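# Pack two boxes with parts and lids in bay

## Task

Fill two boxes. Each box gets exactly one ball bearing, one guide carriage and one round knob, then a lid that sits flat and is not upside down. Each finished box must rest on the table and lie entirely within the taped bay.

## Robot and tools

Robot: two 6-joint arms, left_arm and right_arm, each ending in a two-finger parallel gripper. In the scene frame the origin sits at table height midway between the nominal bases, +z points up, +x points out over the table, and left_arm is on the +y side. Calibrated bases: left_arm at (-0.030, +0.325, 0) m, right_arm at (+0.024, -0.336, 0) m, both nearly unrotated. Each arm reports its hand pose, velocities and targets in its own base frame. Fixed cameras and the table use the scene frame.

Gripper geometry: fingers point along the gripper's +z and close along its y. end_effector_position is the spot between the pads when shut; fingertips stick out about 19 mm past it when closed and 6 mm when fully open. A block about 10 cm long projects toward the gripper's +x and rotates with it.

The 18-number row. Both execute_actions and move use rows of 18 numbers, always covering both arms: left dx, dy, dz, rx, ry, rz, gripper position, force_limit, speed, then the same nine for the right arm. Pose numbers are offsets, not poses: they are measured from that arm's Hand target at the start of the action (or move), along that arm's base axes, with rotation about the Hand target's position. Scale: 1.0 equals 0.6 m or 180 degrees, range -1 to 1; rx, ry, rz form a single rotation vector. Because each call begins at the current Hand target, sending the same offset twice moves twice as far. All zeros for an arm re-commands its present Hand target. Gripper numbers are absolute settings: position +1 is open at 85 mm, about -0.8 is pads touching, -1 closes until blocked. force_limit and speed, also -1 to 1, set grip strength and closing rate (about 20, 85, 150 mm/s at -1, 0, +1). Zero is a real command, so always resend the gripper values you want kept.

execute_actions: actions is a list of actions; each action is a list of up to 15 rows, one per 1/30 s step, and the last row repeats to fill 15 steps. Every row counts from the action's starting Hand target. An empty list just returns state and images. cameras chooses image sources (cam_high, cam_low, cam_work, cam_left_wrist, cam_right_wrist; [] for none).

move: target is either one 18-number row or a list of up to 15 rows, all offsets from the same starting Hand targets. speed in m/s (0.002 to 2.4, default 0.25; rotation capped at double that in rad/s), one value or one per target. blend in metres rounds corners in a list. stop_force in newtons (3 to 120) ends an arm's path when its wrist sensor feels that much push against the travel; not reliable when the gripper rotates, and it misses light pushes on loose items. zero (only with stop_force) chooses whether to re-zero first. blocking=false returns early and is not allowed with stop_force. Keep finger numbers identical across a list's rows. The result ends with a move: line giving the outcome (done, off_target, moving, held, fault) and any limits (paced = clipped command, held = checks withheld steps). done means within 3 mm and 2 degrees; it does not prove nothing was touched.

wait: seconds 0 to 10, robot holds last commands. stop: brakes a running move; fingers continue. zoom_image: camera plus region [x0, y0, x1, y1] in pixels, max 504 by 504, on that camera's latest image. zero_wrist_force: arm = left_arm or right_arm, subtracts the current wrist reading. finished_scene: scene = current scene number; irreversible, so call only once both boxes are packed, lidded and in the bay and will stay that way.

Reading results: Hand target is the last commanded pose after clipping; the gripper may rest short of it, and only a new command (even zeros) pursues it again. Orientation commands are limited to 32 degrees from the measured orientation each step. object_status: 0 moving, 1 blocked while opening, 2 blocked while closing (a grip), 3 reached the requested opening or fully shut. After sending -1 check for 2. position_measured is in counts: 3 open, ~78 = 60 mm, ~130 = 40 mm, ~180 = 20 mm, ~230 pads meet. Fingers that stopped only react to a position change of at least 0.01. Wrist force and torque are in the gripper's own axes; contact reads as force from the surface into the arm. Joint velocities may read within noise. Reported positions may be off by a few centimetres.

Cautions: never let an object leave the table or be released while moving. Approach contacts slowly; a target even slightly past a firm surface can trigger a fault stop. A torque fault (limits: 47.5, 47.5, 24.6, 7.92, 7.92, 7.92 N m, base to gripper) or a net force near 150 N halts the arm for 10 s; if a held part then pins the arm, open before moving. Keep the arms from striking or squeezing each other, and never close one gripper on the other's fingers. Avoid paths near an arm's own base, which can flip its shoulder; go around. Avoid long stretched holds or pushing toward unreachable poses, which heat motors (MOTOR HOT at 70 °C, braking at 85 °C). Do not squeeze hard on parts still resting on something. Loose objects may get nudged occasionally, so recheck with cameras before finishing.

Each tool is called after "Call:" by a JSON object that holds its "op" and its "data".

## Session

Call:
{"op": "execute_actions", "data": {"actions": []}}

Scene clock: 0.00 s.
left_arm: end_effector_position=(+0.5897, +0.1440, +0.2053) position_measured=3 object_status=3 end_effector_quat_wxyz=(-0.004, +0.765, +0.486, +0.423) | right_arm: end_effector_position=(+0.4082, -0.0143, +0.3494) position_measured=3 object_status=3 end_effector_quat_wxyz=(-0.254, +0.771, +0.136, +0.568)
Joint positions: left_arm=[-0.216 -0.976 1.179 -2.471 -0.994 2.009] | right_arm=[3.05 -1.549 -1.936 0.054 2.237 3.205]
Joint velocities: within noise
Joint torques (N m): no reading
Wrist force (N): no reading
Wrist torque (N m): no reading
Wrist force, peak (N): no reading
Hand target: left_arm +0.5897, +0.1440, +0.2053; -0.004, +0.765, +0.486, +0.423 | right_arm +0.4082, -0.0143, +0.3494; -0.254, +0.771, +0.136, +0.568
Tool commands: left_gripper/position=+1.0 left_gripper/force_limit=+1.0 left_gripper/speed=+1.0 right_gripper/position=+1.0 right_gripper/force_limit=+1.0 right_gripper/speed=+1.0

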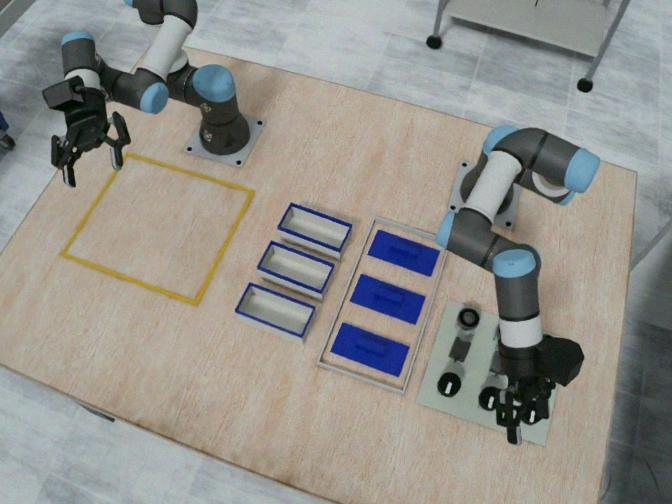

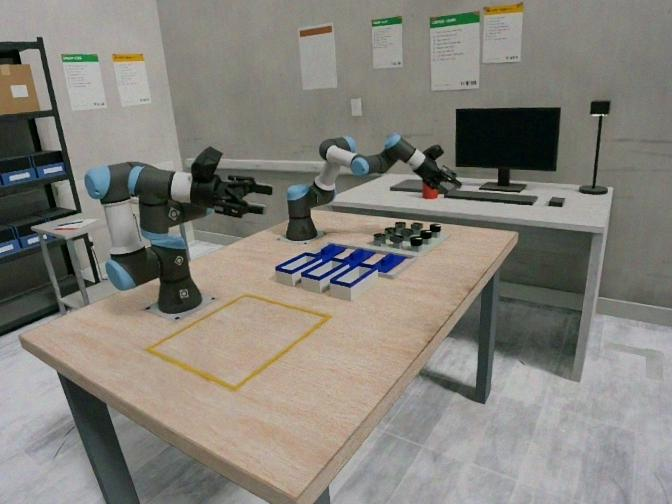

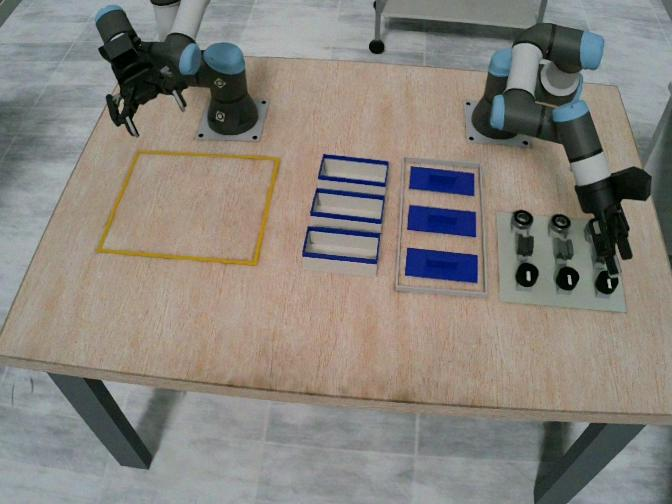

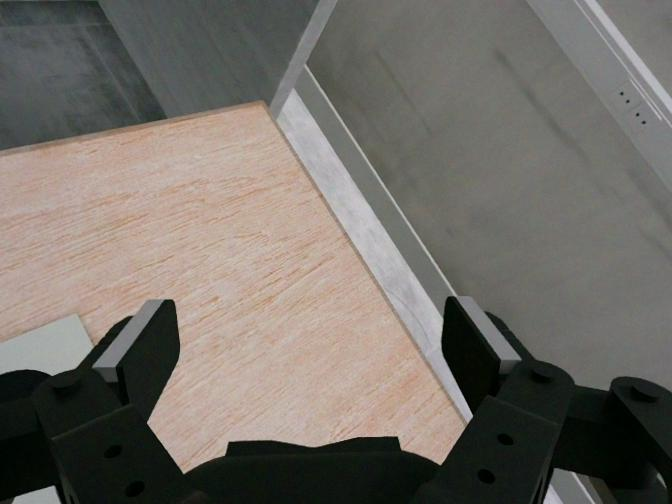

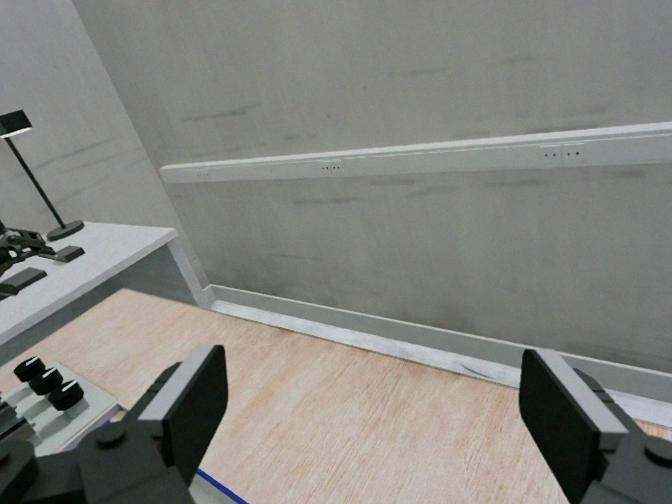

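Call:
{"op": "zoom_image", "data": {"camera": "cam_work", "region": [290, 140, 650, 320]}}

Call:
{"op": "zoom_image", "data": {"camera": "cam_work", "region": [490, 190, 640, 310]}}

Call:
{"op": "zoom_image", "data": {"camera": "cam_work", "region": [290, 140, 490, 300]}}

Call:
{"op": "zoom_image", "data": {"camera": "cam_low", "region": [260, 200, 460, 310]}}

Call:
{"op": "zoom_image", "data": {"camera": "cam_high", "region": [400, 280, 580, 450]}}

Scaled by 1.400.

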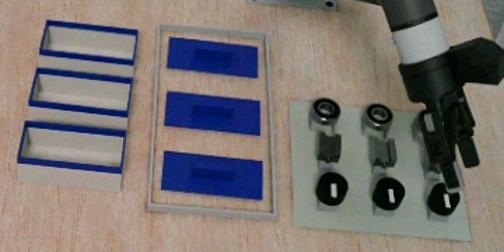

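Scaled by 3.360.

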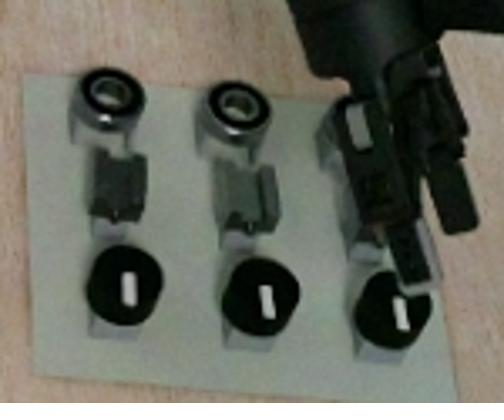

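Scaled by 2.520.

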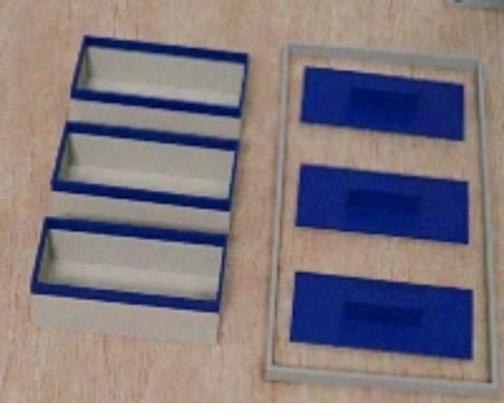

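Scaled by 2.520.

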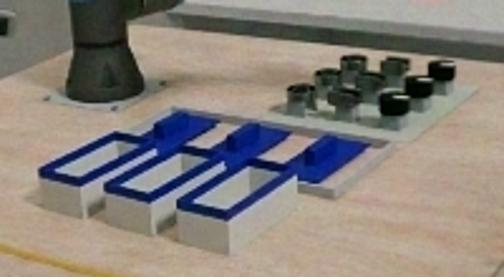

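Scaled by 2.800.

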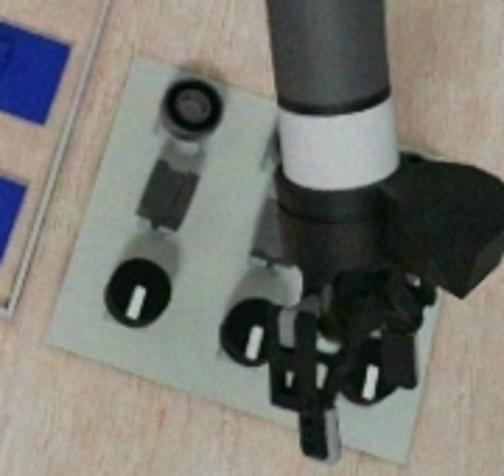

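Call:
{"op": "move", "data": {"target": [-0.233,0.043,0.158,-0.2,0.1963,0.1307,1,1,1,-0.153,0.607,-0.05,-0.4217,0.161,0.3257,1,1,1], "speed": 0.6}}

Scene clock: 51.73 s.
left_arm: end_effector_position=(+0.4494, +0.1696, +0.2994) position_measured=3 object_status=3 end_effector_quat_wxyz=(+0.083, +0.696, +0.696, +0.157) | right_arm: end_effector_position=(+0.3161, +0.3495, +0.3187) position_measured=3 object_status=3 end_effector_quat_wxyz=(-0.024, +0.693, +0.694, +0.193)
Joint positions: left_arm=[0.035 -0.898 0.035 -1.054 -1.48 1.622] | right_arm=[4.315 -2.196 -0.035 -2.101 1.471 2.724]
Joint velocities: within noise
Joint torques (N m): left_arm=[-1.62 -18.37 -6.12 -2.84 0.65 0.62] | right_arm=[2.08 17.72 6.15 3.31 0.08 1.1]
Wrist force (N): left_arm=[-0.7 -0.7 0.9] | right_arm=[-1.2 0.6 -2.1]
Wrist torque (N m): left_arm=[-0.06 0.18 -0.11] | right_arm=[0.28 -0.03 -0.36]
Wrist force, peak (N): left_arm=[-0.8 -0.3 1.3] | right_arm=[-1.5 0.7 -2.2]
Hand target: left_arm +0.4499, +0.1698, +0.3001; +0.000, +0.707, +0.707, +0.000 | right_arm +0.3164, +0.3499, +0.3194; -0.001, +0.707, +0.707, +0.000
Off the commanded pose: left_arm 0.001 m, 20 deg | right_arm 0.001 m, 22 deg.
elbow stopped short (left arm): the move would have taken joint 3 (elbow) straighter than the controller allows.
elbow stopped short (right arm): the move would have taken joint 3 (elbow) straighter than the controller allows.
elbow read too straight (right arm): the controller reads joint 3 (elbow) straighter than it allows; while it does, the hand can move without a command.
move: off_target (left_arm, right_arm)
camera_calibration:
cam_left_wrist: T_world_to_cam=[[0.924822, 0.0182657, 0.379962, -0.538714], [-0.0791938, -0.967716, 0.239277, 0.144932], [0.372066, -0.251379, -0.893518, 0.272301], [0, 0, 0, 1]] pos_world=[0.408378, 0.218544, 0.413318]
cam_right_wrist: T_world_to_cam=[[0.983665, -0.0265322, 0.178043, -0.352056], [-0.0153916, -0.997853, -0.0636641, 0.412846], [0.17935, 0.0598838, -0.981961, 0.351661], [0, 0, 0, 1]] pos_world=[0.289589, 0.381559, 0.434282]

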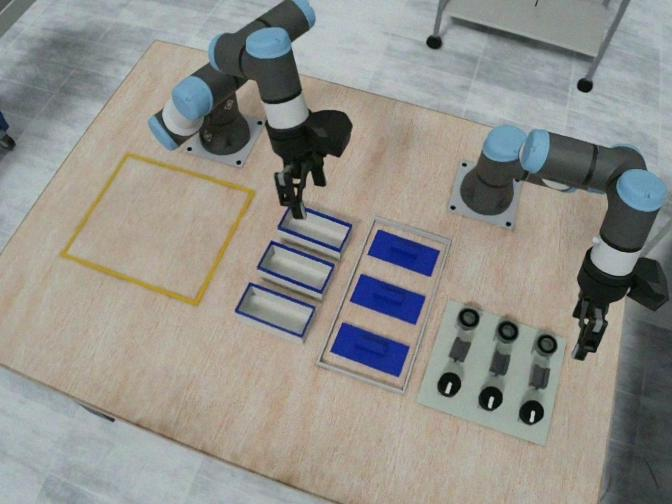

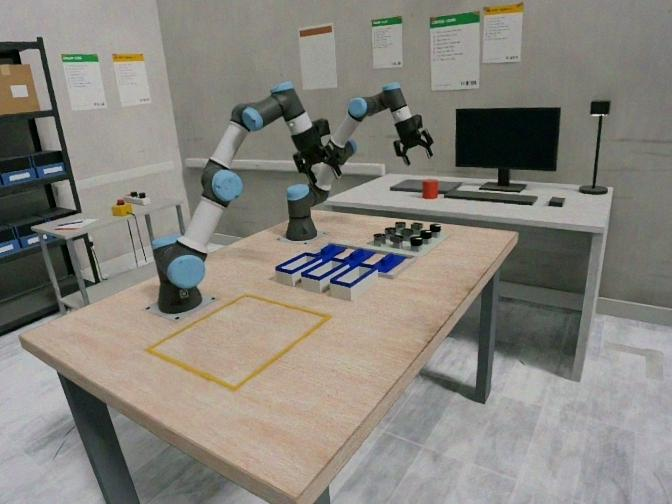

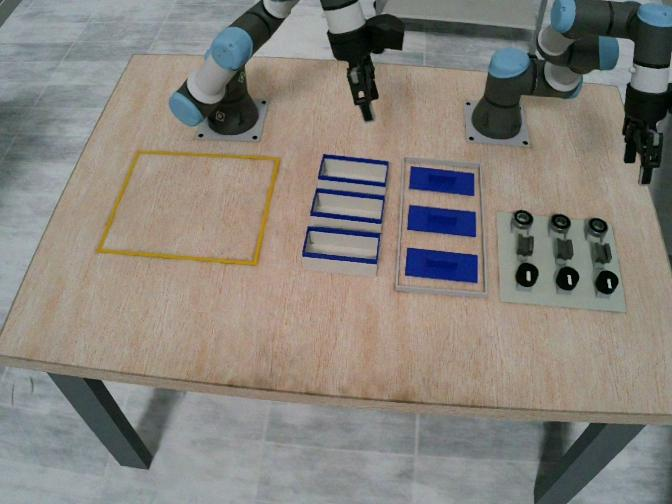

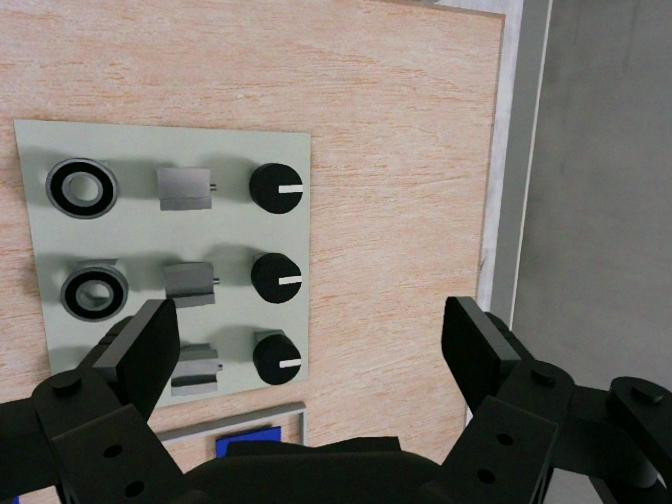

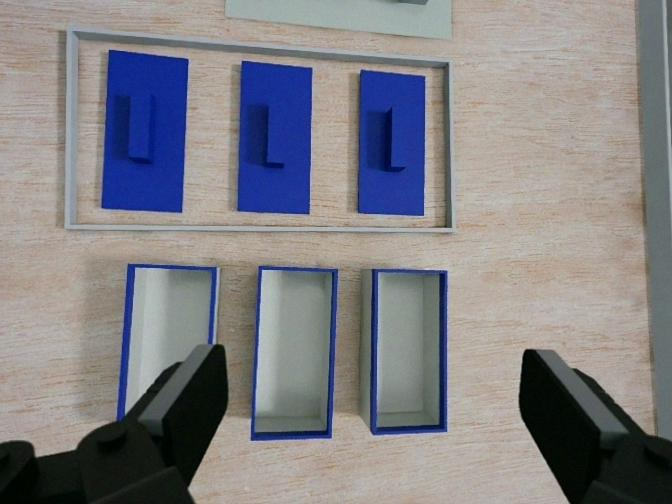

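Call:
{"op": "move", "data": {"target": [-0.03,-0.137,-0.1,0,0,0.5,1,1,1,0,0.0,-0.166,0,0,0,1,1,1], "speed": 0.4}}

Scene clock: 72.67 s.
left_arm: end_effector_position=(+0.4313, +0.0875, +0.2395) position_measured=3 object_status=3 end_effector_quat_wxyz=(+0.037, +0.000, +0.999, +0.004) end_effector_velocity=(+0.000, +0.000, +0.000) end_effector_angular_velocity=(+0.000, -0.001, +0.007) | right_arm: end_effector_position=(+0.3160, +0.3495, +0.2192) position_measured=3 object_status=3 end_effector_quat_wxyz=(-0.007, +0.706, +0.706, +0.055)
Joint positions: left_arm=[-0.113 -0.824 0.035 -0.854 -1.554 -0.112] | right_arm=[4.273 -2.391 -0.035 -2.178 1.546 2.7]
Joint velocities: left_arm=[0 0 0 -0.001 0 -0.007] | right_arm=[within noise]
Joint torques (N m): left_arm=[-1.44 -21.81 -8.08 -2.89 1.09 -0.64] | right_arm=[1.45 20.06 8.18 2.88 -0.35 -0.12]
Wrist force (N): left_arm=[-0.8 -0.2 1.5] | right_arm=[-1.8 0.8 -2.6]
Wrist torque (N m): left_arm=[-0.01 0.22 -0.17] | right_arm=[0.32 0.08 -0.34]
Wrist force, peak (N): left_arm=[-1.0 -0.6 1.6] | right_arm=[-1.8 0.8 -2.7]
Hand target: left_arm +0.4319, +0.0876, +0.2401; +0.000, +0.000, +1.000, +0.000 | right_arm +0.3164, +0.3499, +0.2198; -0.001, +0.707, +0.707, +0.000
Off the commanded pose: left_arm 0.001 m, 4 deg | right_arm 0.001 m, 6 deg.
elbow stopped short (right arm): the move would have taken joint 3 (elbow) straighter than the controller allows.
elbow stopped short (left arm): the move would have taken joint 3 (elbow) straighter than the controller allows.
move: off_target (left_arm, right_arm)
camera_calibration:
cam_left_wrist: T_world_to_cam=[[-0.0440283, 0.997753, 0.0504968, -0.0865866], [0.908063, 0.0188946, 0.418408, -0.47661], [0.416514, 0.064276, -0.906854, 0.161261], [0, 0, 0, 1]] pos_world=[0.361812, 0.0850322, 0.35003]
cam_right_wrist: T_world_to_cam=[[0.999941, -0.0054831, 0.00933548, -0.309844], [-0.00690297, -0.987159, 0.159592, 0.351052], [0.00834055, -0.159647, -0.987139, 0.385927], [0, 0, 0, 1]] pos_world=[0.309031, 0.406458, 0.327831]

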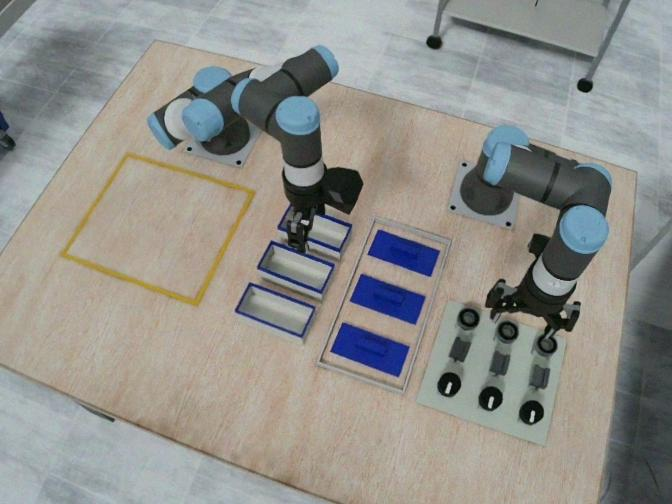

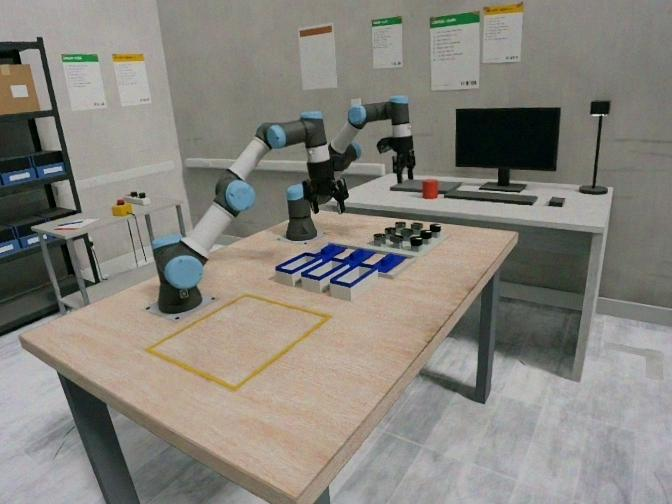

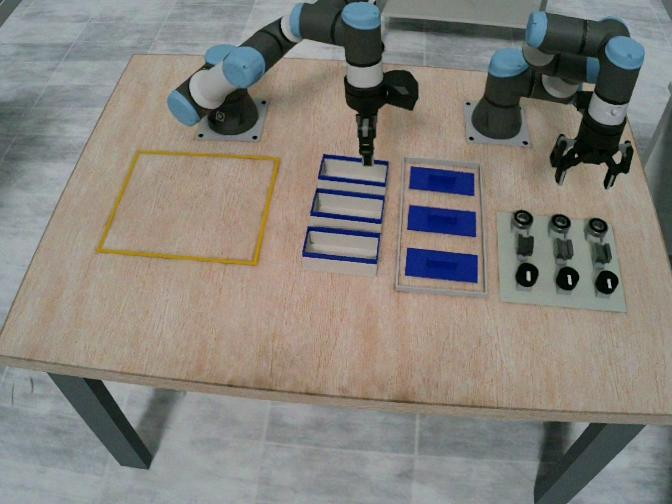

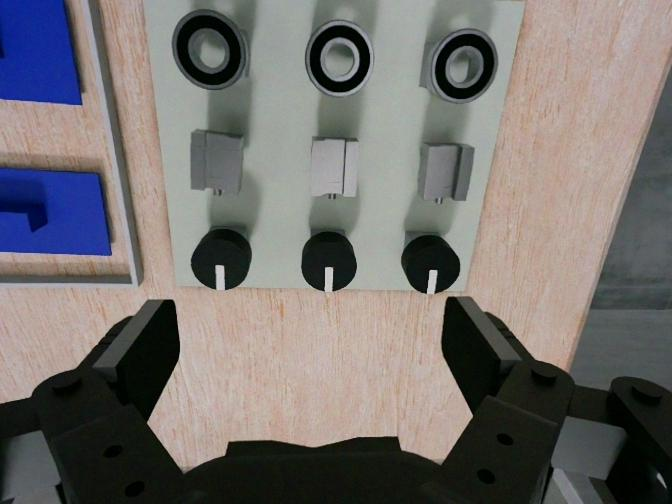

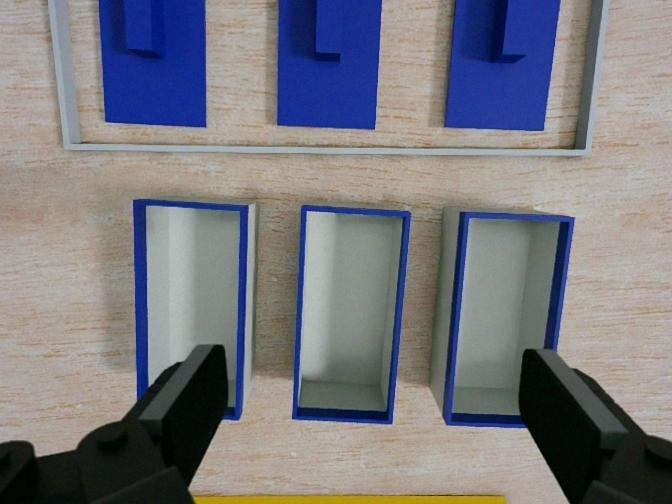

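Call:
{"op": "zoom_image", "data": {"camera": "cam_left_wrist", "region": [140, 0, 520, 300]}}

Call:
{"op": "zoom_image", "data": {"camera": "cam_right_wrist", "region": [90, 180, 590, 440]}}

Call:
{"op": "zoom_image", "data": {"camera": "cam_low", "region": [270, 210, 370, 300]}}

Call:
{"op": "zoom_image", "data": {"camera": "cam_low", "region": [360, 210, 450, 270]}}

Call:
{"op": "zoom_image", "data": {"camera": "cam_work", "region": [490, 195, 640, 315]}}

Scaled by 1.326.

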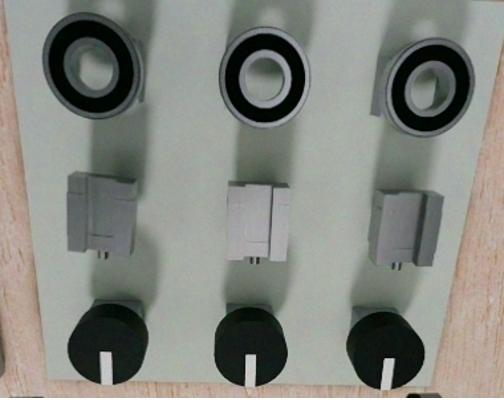

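Scaled by 1.008.

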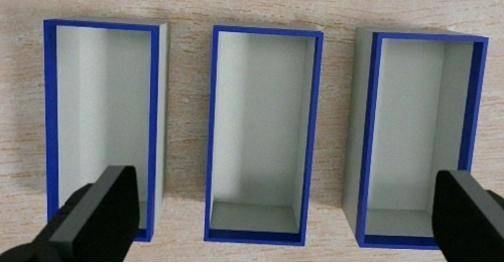

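Scaled by 5.040.

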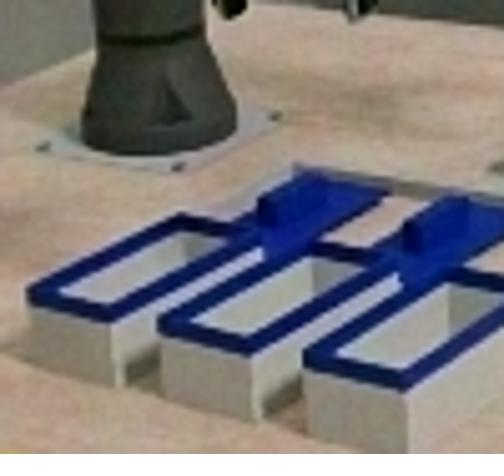

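Scaled by 5.600.

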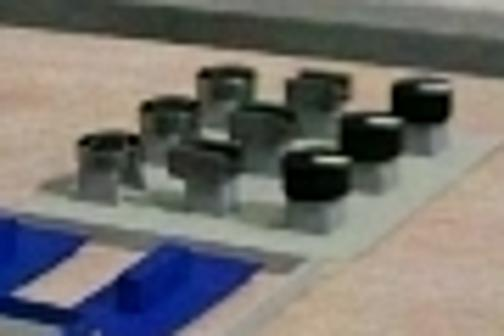

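Scaled by 3.360.

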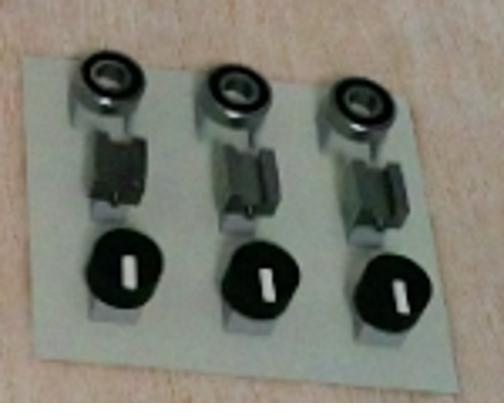

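Call:
{"op": "move", "data": {"target": [-0.117,-0.115,-0.2,0,0,0,0.575,1,0,0,-0.333,0,0,0,0,1,1,1], "speed": 0.3}}

Scene clock: 145.63 s.
left_arm: end_effector_position=(+0.3617, +0.0186, +0.1200) position_measured=56 object_status=3 end_effector_quat_wxyz=(+0.000, +0.000, +1.000, +0.000) | right_arm: end_effector_position=(+0.3164, +0.1501, +0.2197) position_measured=3 object_status=3 end_effector_quat_wxyz=(-0.001, +0.707, +0.707, +0.000)
Joint positions: left_arm=[-0.319 -1.405 1.511 -1.677 -1.571 -0.319] | right_arm=[3.967 -1.738 -1.033 -1.94 1.572 2.396]
Joint velocities: within noise
Joint torques (N m): left_arm=[-2.32 -16.13 -8.19 -2.97 -1.09 -0.5] | right_arm=[-2.02 14 8.08 2.71 -0.22 -0.98]
Wrist force (N): left_arm=[-0.7 -0.1 1.2] | right_arm=[-2.1 0.6 -2.8]
Wrist torque (N m): left_arm=[0.02 0.19 -0.16] | right_arm=[0.28 0.13 -0.33]
Wrist force, peak (N): left_arm=[-1.1 0.4 3.3] | right_arm=[-5.4 0.5 -2.8]
Hand target: left_arm +0.3617, +0.0186, +0.1201; +0.000, +0.000, +1.000, +0.000 | right_arm +0.3164, +0.1501, +0.2198; -0.001, +0.707, +0.707, +0.000
Off the commanded pose: left_arm 0.000 m, 0 deg | right_arm 0.000 m, 0 deg.
move: done
camera_calibration:
cam_left_wrist: T_world_to_cam=[[-0.0404899, 0.998191, 0.0444413, -0.0154977], [0.936638, 0.0224291, 0.349581, -0.364188], [0.347952, 0.0557799, -0.935852, 0.11472], [0, 0, 0, 1]] pos_world=[0.300568, 0.017239, 0.235363]
cam_right_wrist: T_world_to_cam=[[0.998216, -0.00760302, -0.0592142, -0.29532], [0.00709008, -0.96974, 0.244036, 0.128631], [-0.0592778, -0.24402, -0.967957, 0.384455], [0, 0, 0, 1]] pos_world=[0.316671, 0.216308, 0.323258]

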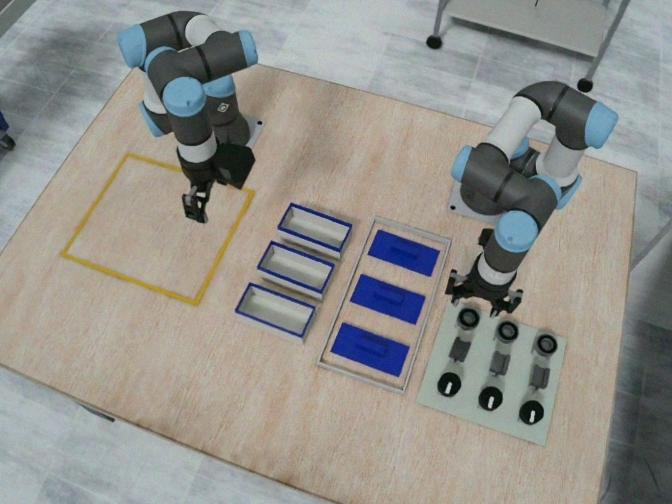

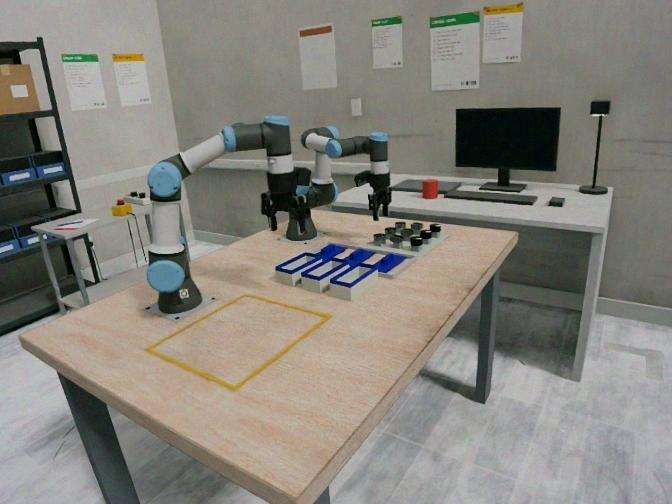

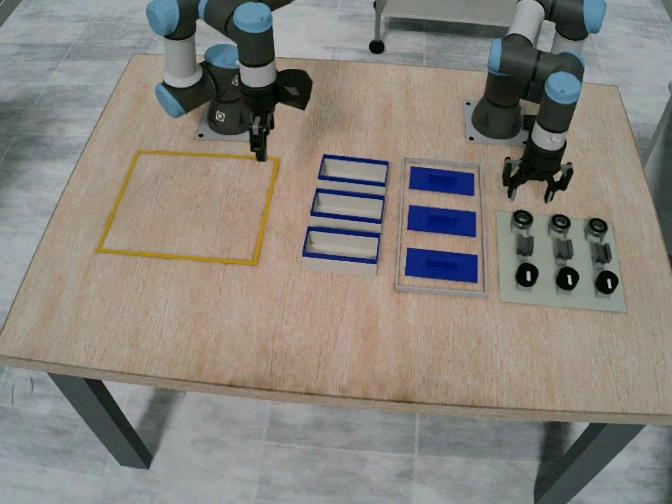

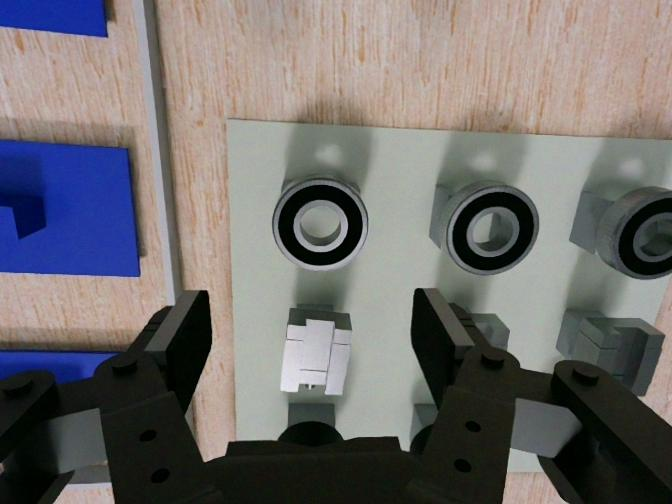

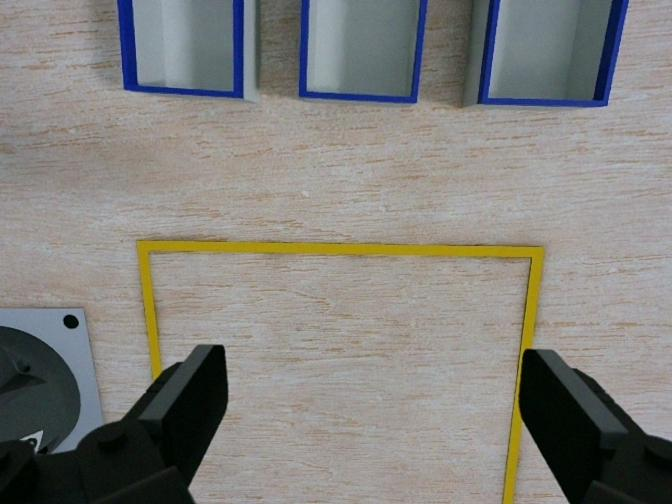

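Call:
{"op": "move", "data": {"target": [-0.001,0.0045,-0.133,0,0,0,0.575,1,0,0,0,0,0,0,0,1,1,1], "speed": 0.12, "stop_force": 8, "cameras": ["cam_left_wrist","cam_work","cam_low"]}}

Call:
{"op": "zoom_image", "data": {"camera": "cam_low", "region": [360, 180, 460, 260]}}

Call:
{"op": "zoom_image", "data": {"camera": "cam_work", "region": [490, 170, 600, 260]}}

Scene clock: 154.10 s.
left_arm: end_effector_position=(+0.3611, +0.0213, +0.0403) position_measured=56 object_status=3 end_effector_quat_wxyz=(+0.000, +0.000, +1.000, +0.000) | right_arm: end_effector_position=(+0.3164, +0.1501, +0.2198) position_measured=3 object_status=3 end_effector_quat_wxyz=(-0.001, +0.707, +0.707, +0.000)
Joint positions: left_arm=[-0.312 -1.313 1.788 -2.047 -1.571 -0.312] | right_arm=[3.967 -1.738 -1.033 -1.94 1.572 2.396]
Joint velocities: within noise
Joint torques (N m): left_arm=[-1.32 -11.83 -7.64 -2.8 0.79 -0.53] | right_arm=[-1.83 14.15 8.31 2.77 -0.28 -0.74]
Wrist force (N): left_arm=[-0.6 -0.1 1.3] | right_arm=[-2.1 0.7 -2.6]
Wrist torque (N m): left_arm=[0.01 0.17 -0.16] | right_arm=[0.29 0.13 -0.33]
Wrist force, peak (N): left_arm=[-0.5 0.0 3.0] | right_arm=[-2.1 0.7 -2.8]
Hand target: left_arm +0.3611, +0.0213, +0.0403; +0.000, +0.000, +1.000, +0.000 | right_arm +0.3164, +0.1501, +0.2198; -0.001, +0.707, +0.707, +0.000
Off the commanded pose: left_arm 0.000 m, 0 deg | right_arm 0.000 m, 0 deg.
move: done
camera_calibration:
cam_left_wrist: T_world_to_cam=[[-0.0405609, 0.998194, 0.0443092, -0.0145342], [0.936589, 0.0225344, 0.349704, -0.33583], [0.348074, 0.0556838, -0.935812, 0.0401567], [0, 0, 0, 1]] pos_world=[0.299968, 0.0198396, 0.155664]
Images, in order (width x height): cam_low 672x504, cam_work 672x504, cam_left_wrist 672x504.

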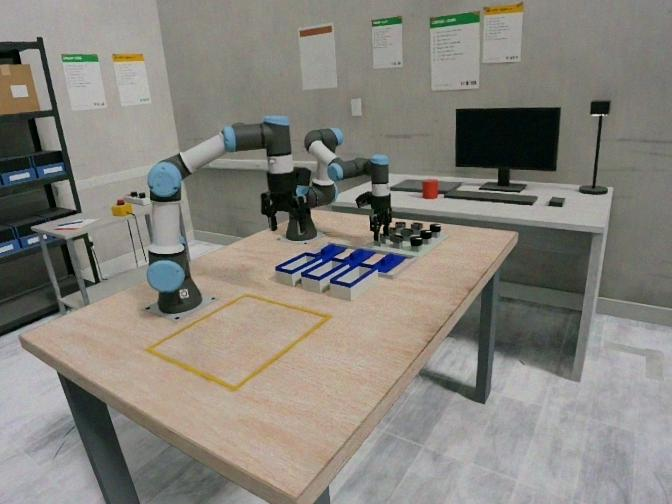

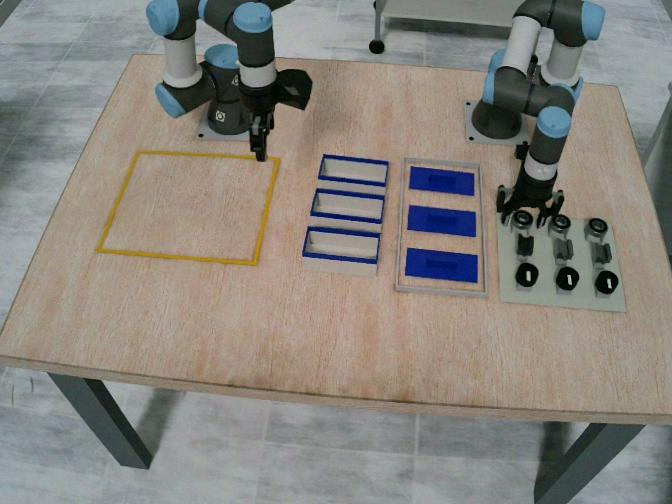

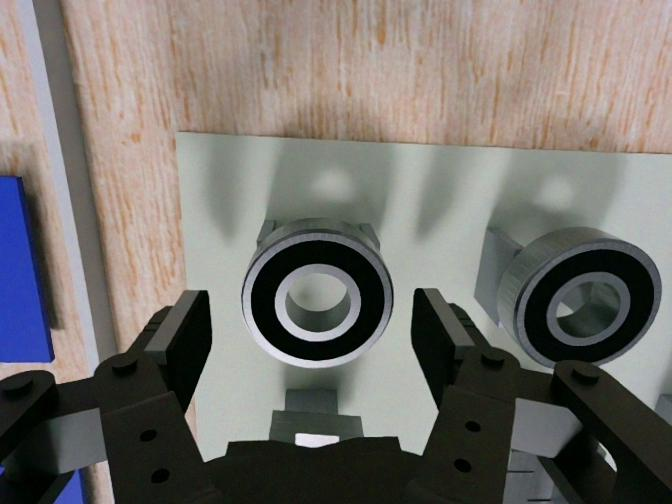

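Scaled by 5.040.

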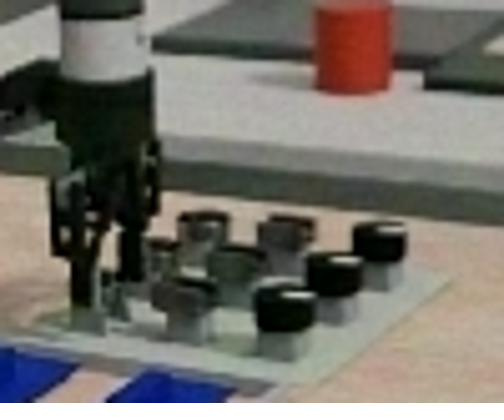

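Scaled by 4.582.

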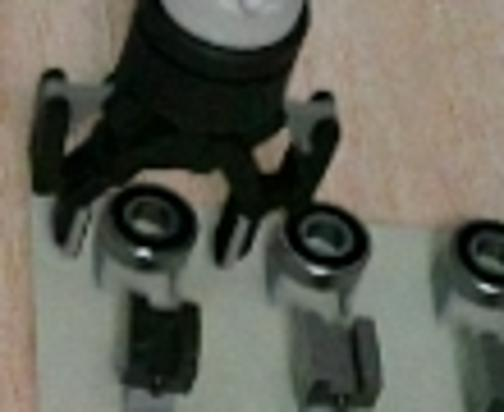

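Call:
{"op": "move", "data": {"target": [[-0.001,0.0033,-0.0133,0,0,0,0.575,1,0,0,0,0,0,0,0,1,1,1],[-0.001,0.0033,-0.0133,0,0,0,-1,-0.6,-1,0,0,0,0,0,0,1,1,1]], "speed": 0.1, "cameras": ["cam_left_wrist"]}}

Scene clock: 160.73 s.
left_arm: end_effector_position=(+0.3605, +0.0232, +0.0323) position_measured=115 object_status=0 end_effector_quat_wxyz=(+0.000, +0.000, +1.000, +0.000) | right_arm: end_effector_position=(+0.3164, +0.1501, +0.2198) position_measured=3 object_status=3 end_effector_quat_wxyz=(-0.001, +0.707, +0.707, +0.000)
Joint positions: left_arm=[-0.307 -1.298 1.812 -2.084 -1.571 -0.307] | right_arm=[3.967 -1.738 -1.033 -1.94 1.572 2.396]
Joint velocities: within noise
Joint torques (N m): left_arm=[-1.3 -14.23 -8.82 -1.03 0.66 -0.54] | right_arm=[-1.93 14.22 8.6 2.79 -0.19 -0.75]
Wrist force (N): left_arm=[0.9 -0.2 -3.5] | right_arm=[-2.2 0.5 -2.6]
Wrist torque (N m): left_arm=[0.04 0.22 -0.15] | right_arm=[0.27 0.14 -0.32]
Wrist force, peak (N): left_arm=[0.7 -0.4 -3.7] | right_arm=[-2.2 0.7 -2.8]
Hand target: left_arm +0.3605, +0.0232, +0.0323; +0.000, +0.000, +1.000, +0.000 | right_arm +0.3164, +0.1501, +0.2198; -0.001, +0.707, +0.707, +0.000
Off the commanded pose: left_arm 0.000 m, 0 deg | right_arm 0.000 m, 0 deg.
move: done
camera_calibration:
cam_left_wrist: T_world_to_cam=[[-0.0405593, 0.998194, 0.0443054, -0.0162003], [0.936556, 0.022529, 0.349792, -0.332519], [0.348162, 0.0556818, -0.935779, 0.0327373], [0, 0, 0, 1]] pos_world=[0.299368, 0.0218395, 0.147665]
Images, in order (width x height): cam_left_wrist 672x504.

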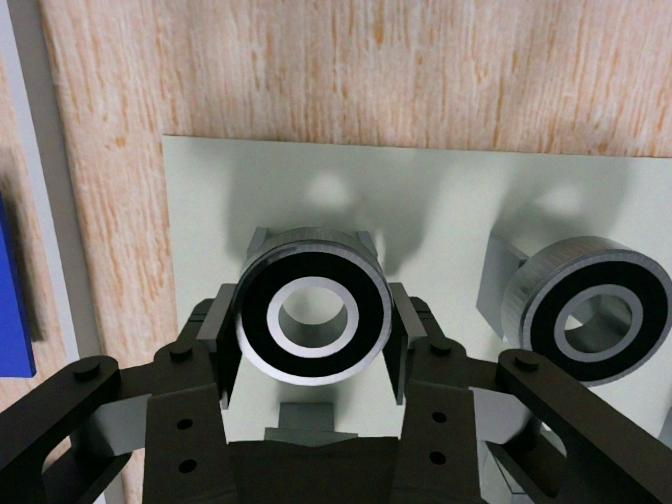

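Call:
{"op": "move", "data": {"target": [[0,0,0.155,0,0,0,-1,-0.6,-1,0,0,0,0,0,0,1,1,1],[-0.172,-0.567,0.155,0,0,0,-1,-0.6,-1,0,0,0,0,0,0,1,1,1]], "speed": [0.15,0.35], "blend": [0.04,0]}}

Scene clock: 167.20 s.
left_arm: end_effector_position=(+0.2573, -0.3170, +0.1253) position_measured=115 object_status=2 end_effector_quat_wxyz=(+0.000, +0.000, +1.000, +0.000) | right_arm: end_effector_position=(+0.3164, +0.1501, +0.2198) position_measured=3 object_status=3 end_effector_quat_wxyz=(-0.001, +0.707, +0.707, +0.000)
Joint positions: left_arm=[-1.216 -1.201 1.221 -1.591 -1.571 -1.216] | right_arm=[3.967 -1.738 -1.033 -1.94 1.572 2.396]
Joint velocities: within noise
Joint torques (N m): left_arm=[-2.48 -15.18 -11.56 -2.09 -1.16 -0.61] | right_arm=[-2.07 14.05 8.88 2.78 -0.15 -0.79]
Wrist force (N): left_arm=[-0.4 -0.1 2.2] | right_arm=[-2.2 0.6 -2.7]
Wrist torque (N m): left_arm=[0.02 0.15 -0.16] | right_arm=[0.28 0.13 -0.33]
Wrist force, peak (N): left_arm=[0.0 0.1 5.4] | right_arm=[-2.3 0.6 -2.8]
Hand target: left_arm +0.2573, -0.3170, +0.1253; +0.000, +0.000, +1.000, +0.000 | right_arm +0.3164, +0.1501, +0.2198; -0.001, +0.707, +0.707, +0.000
Off the commanded pose: left_arm 0.000 m, 0 deg | right_arm 0.000 m, 0 deg.
move: done
camera_calibration:
cam_left_wrist: T_world_to_cam=[[-0.0406234, 0.998198, 0.0441753, 0.315124], [0.936553, 0.0226345, 0.349795, -0.260699], [0.348164, 0.0555824, -0.935784, 0.174607], [0, 0, 0, 1]] pos_world=[0.196168, -0.31836, 0.240665]
cam_right_wrist: T_world_to_cam=[[0.998228, -0.00754615, -0.059024, -0.295398], [0.00709309, -0.969764, 0.243943, 0.128666], [-0.0590802, -0.24393, -0.967992, 0.384385], [0, 0, 0, 1]] pos_world=[0.316672, 0.216309, 0.323259]

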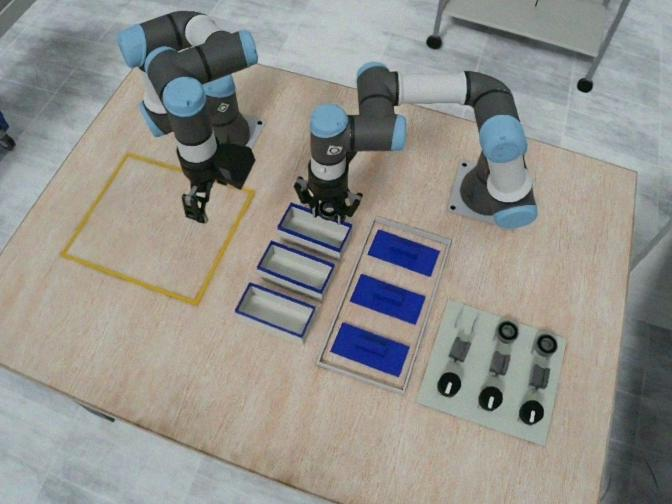

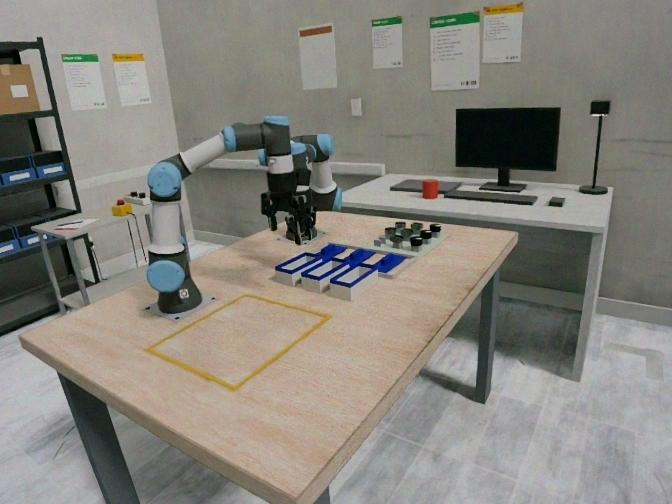

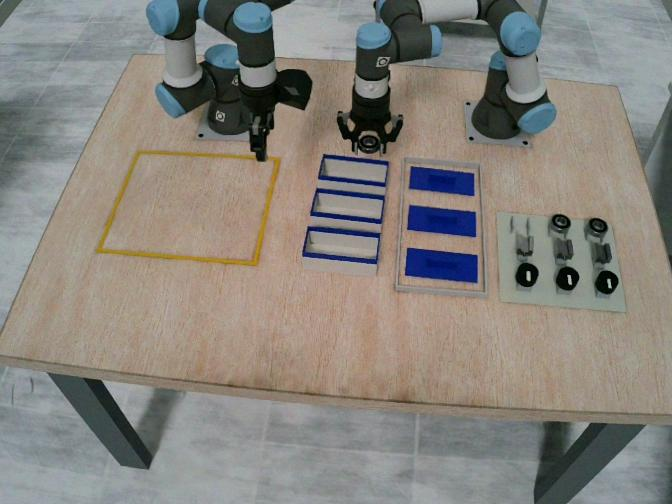

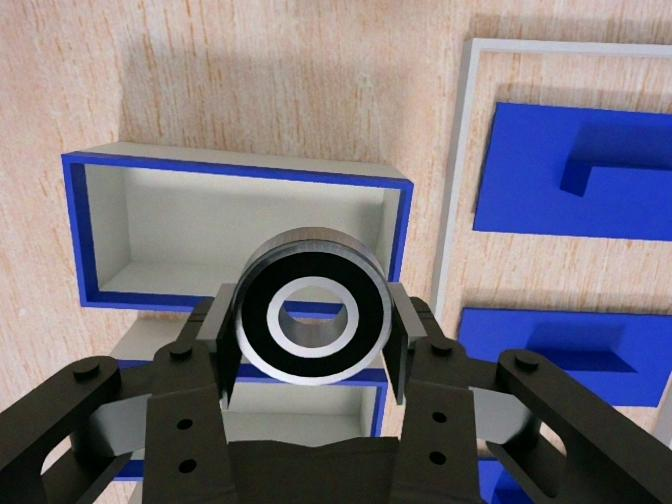

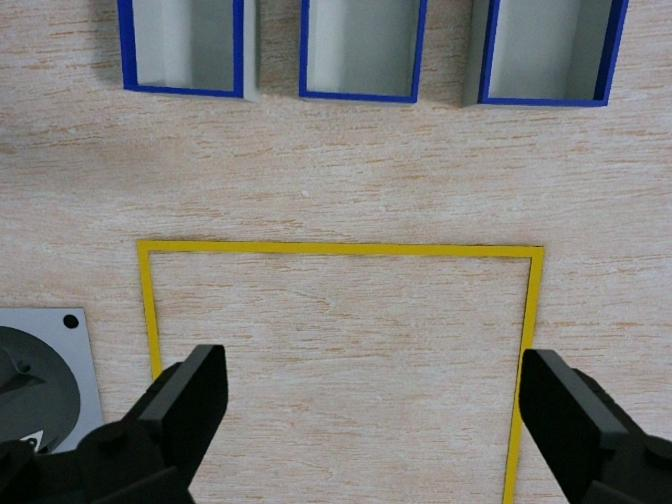

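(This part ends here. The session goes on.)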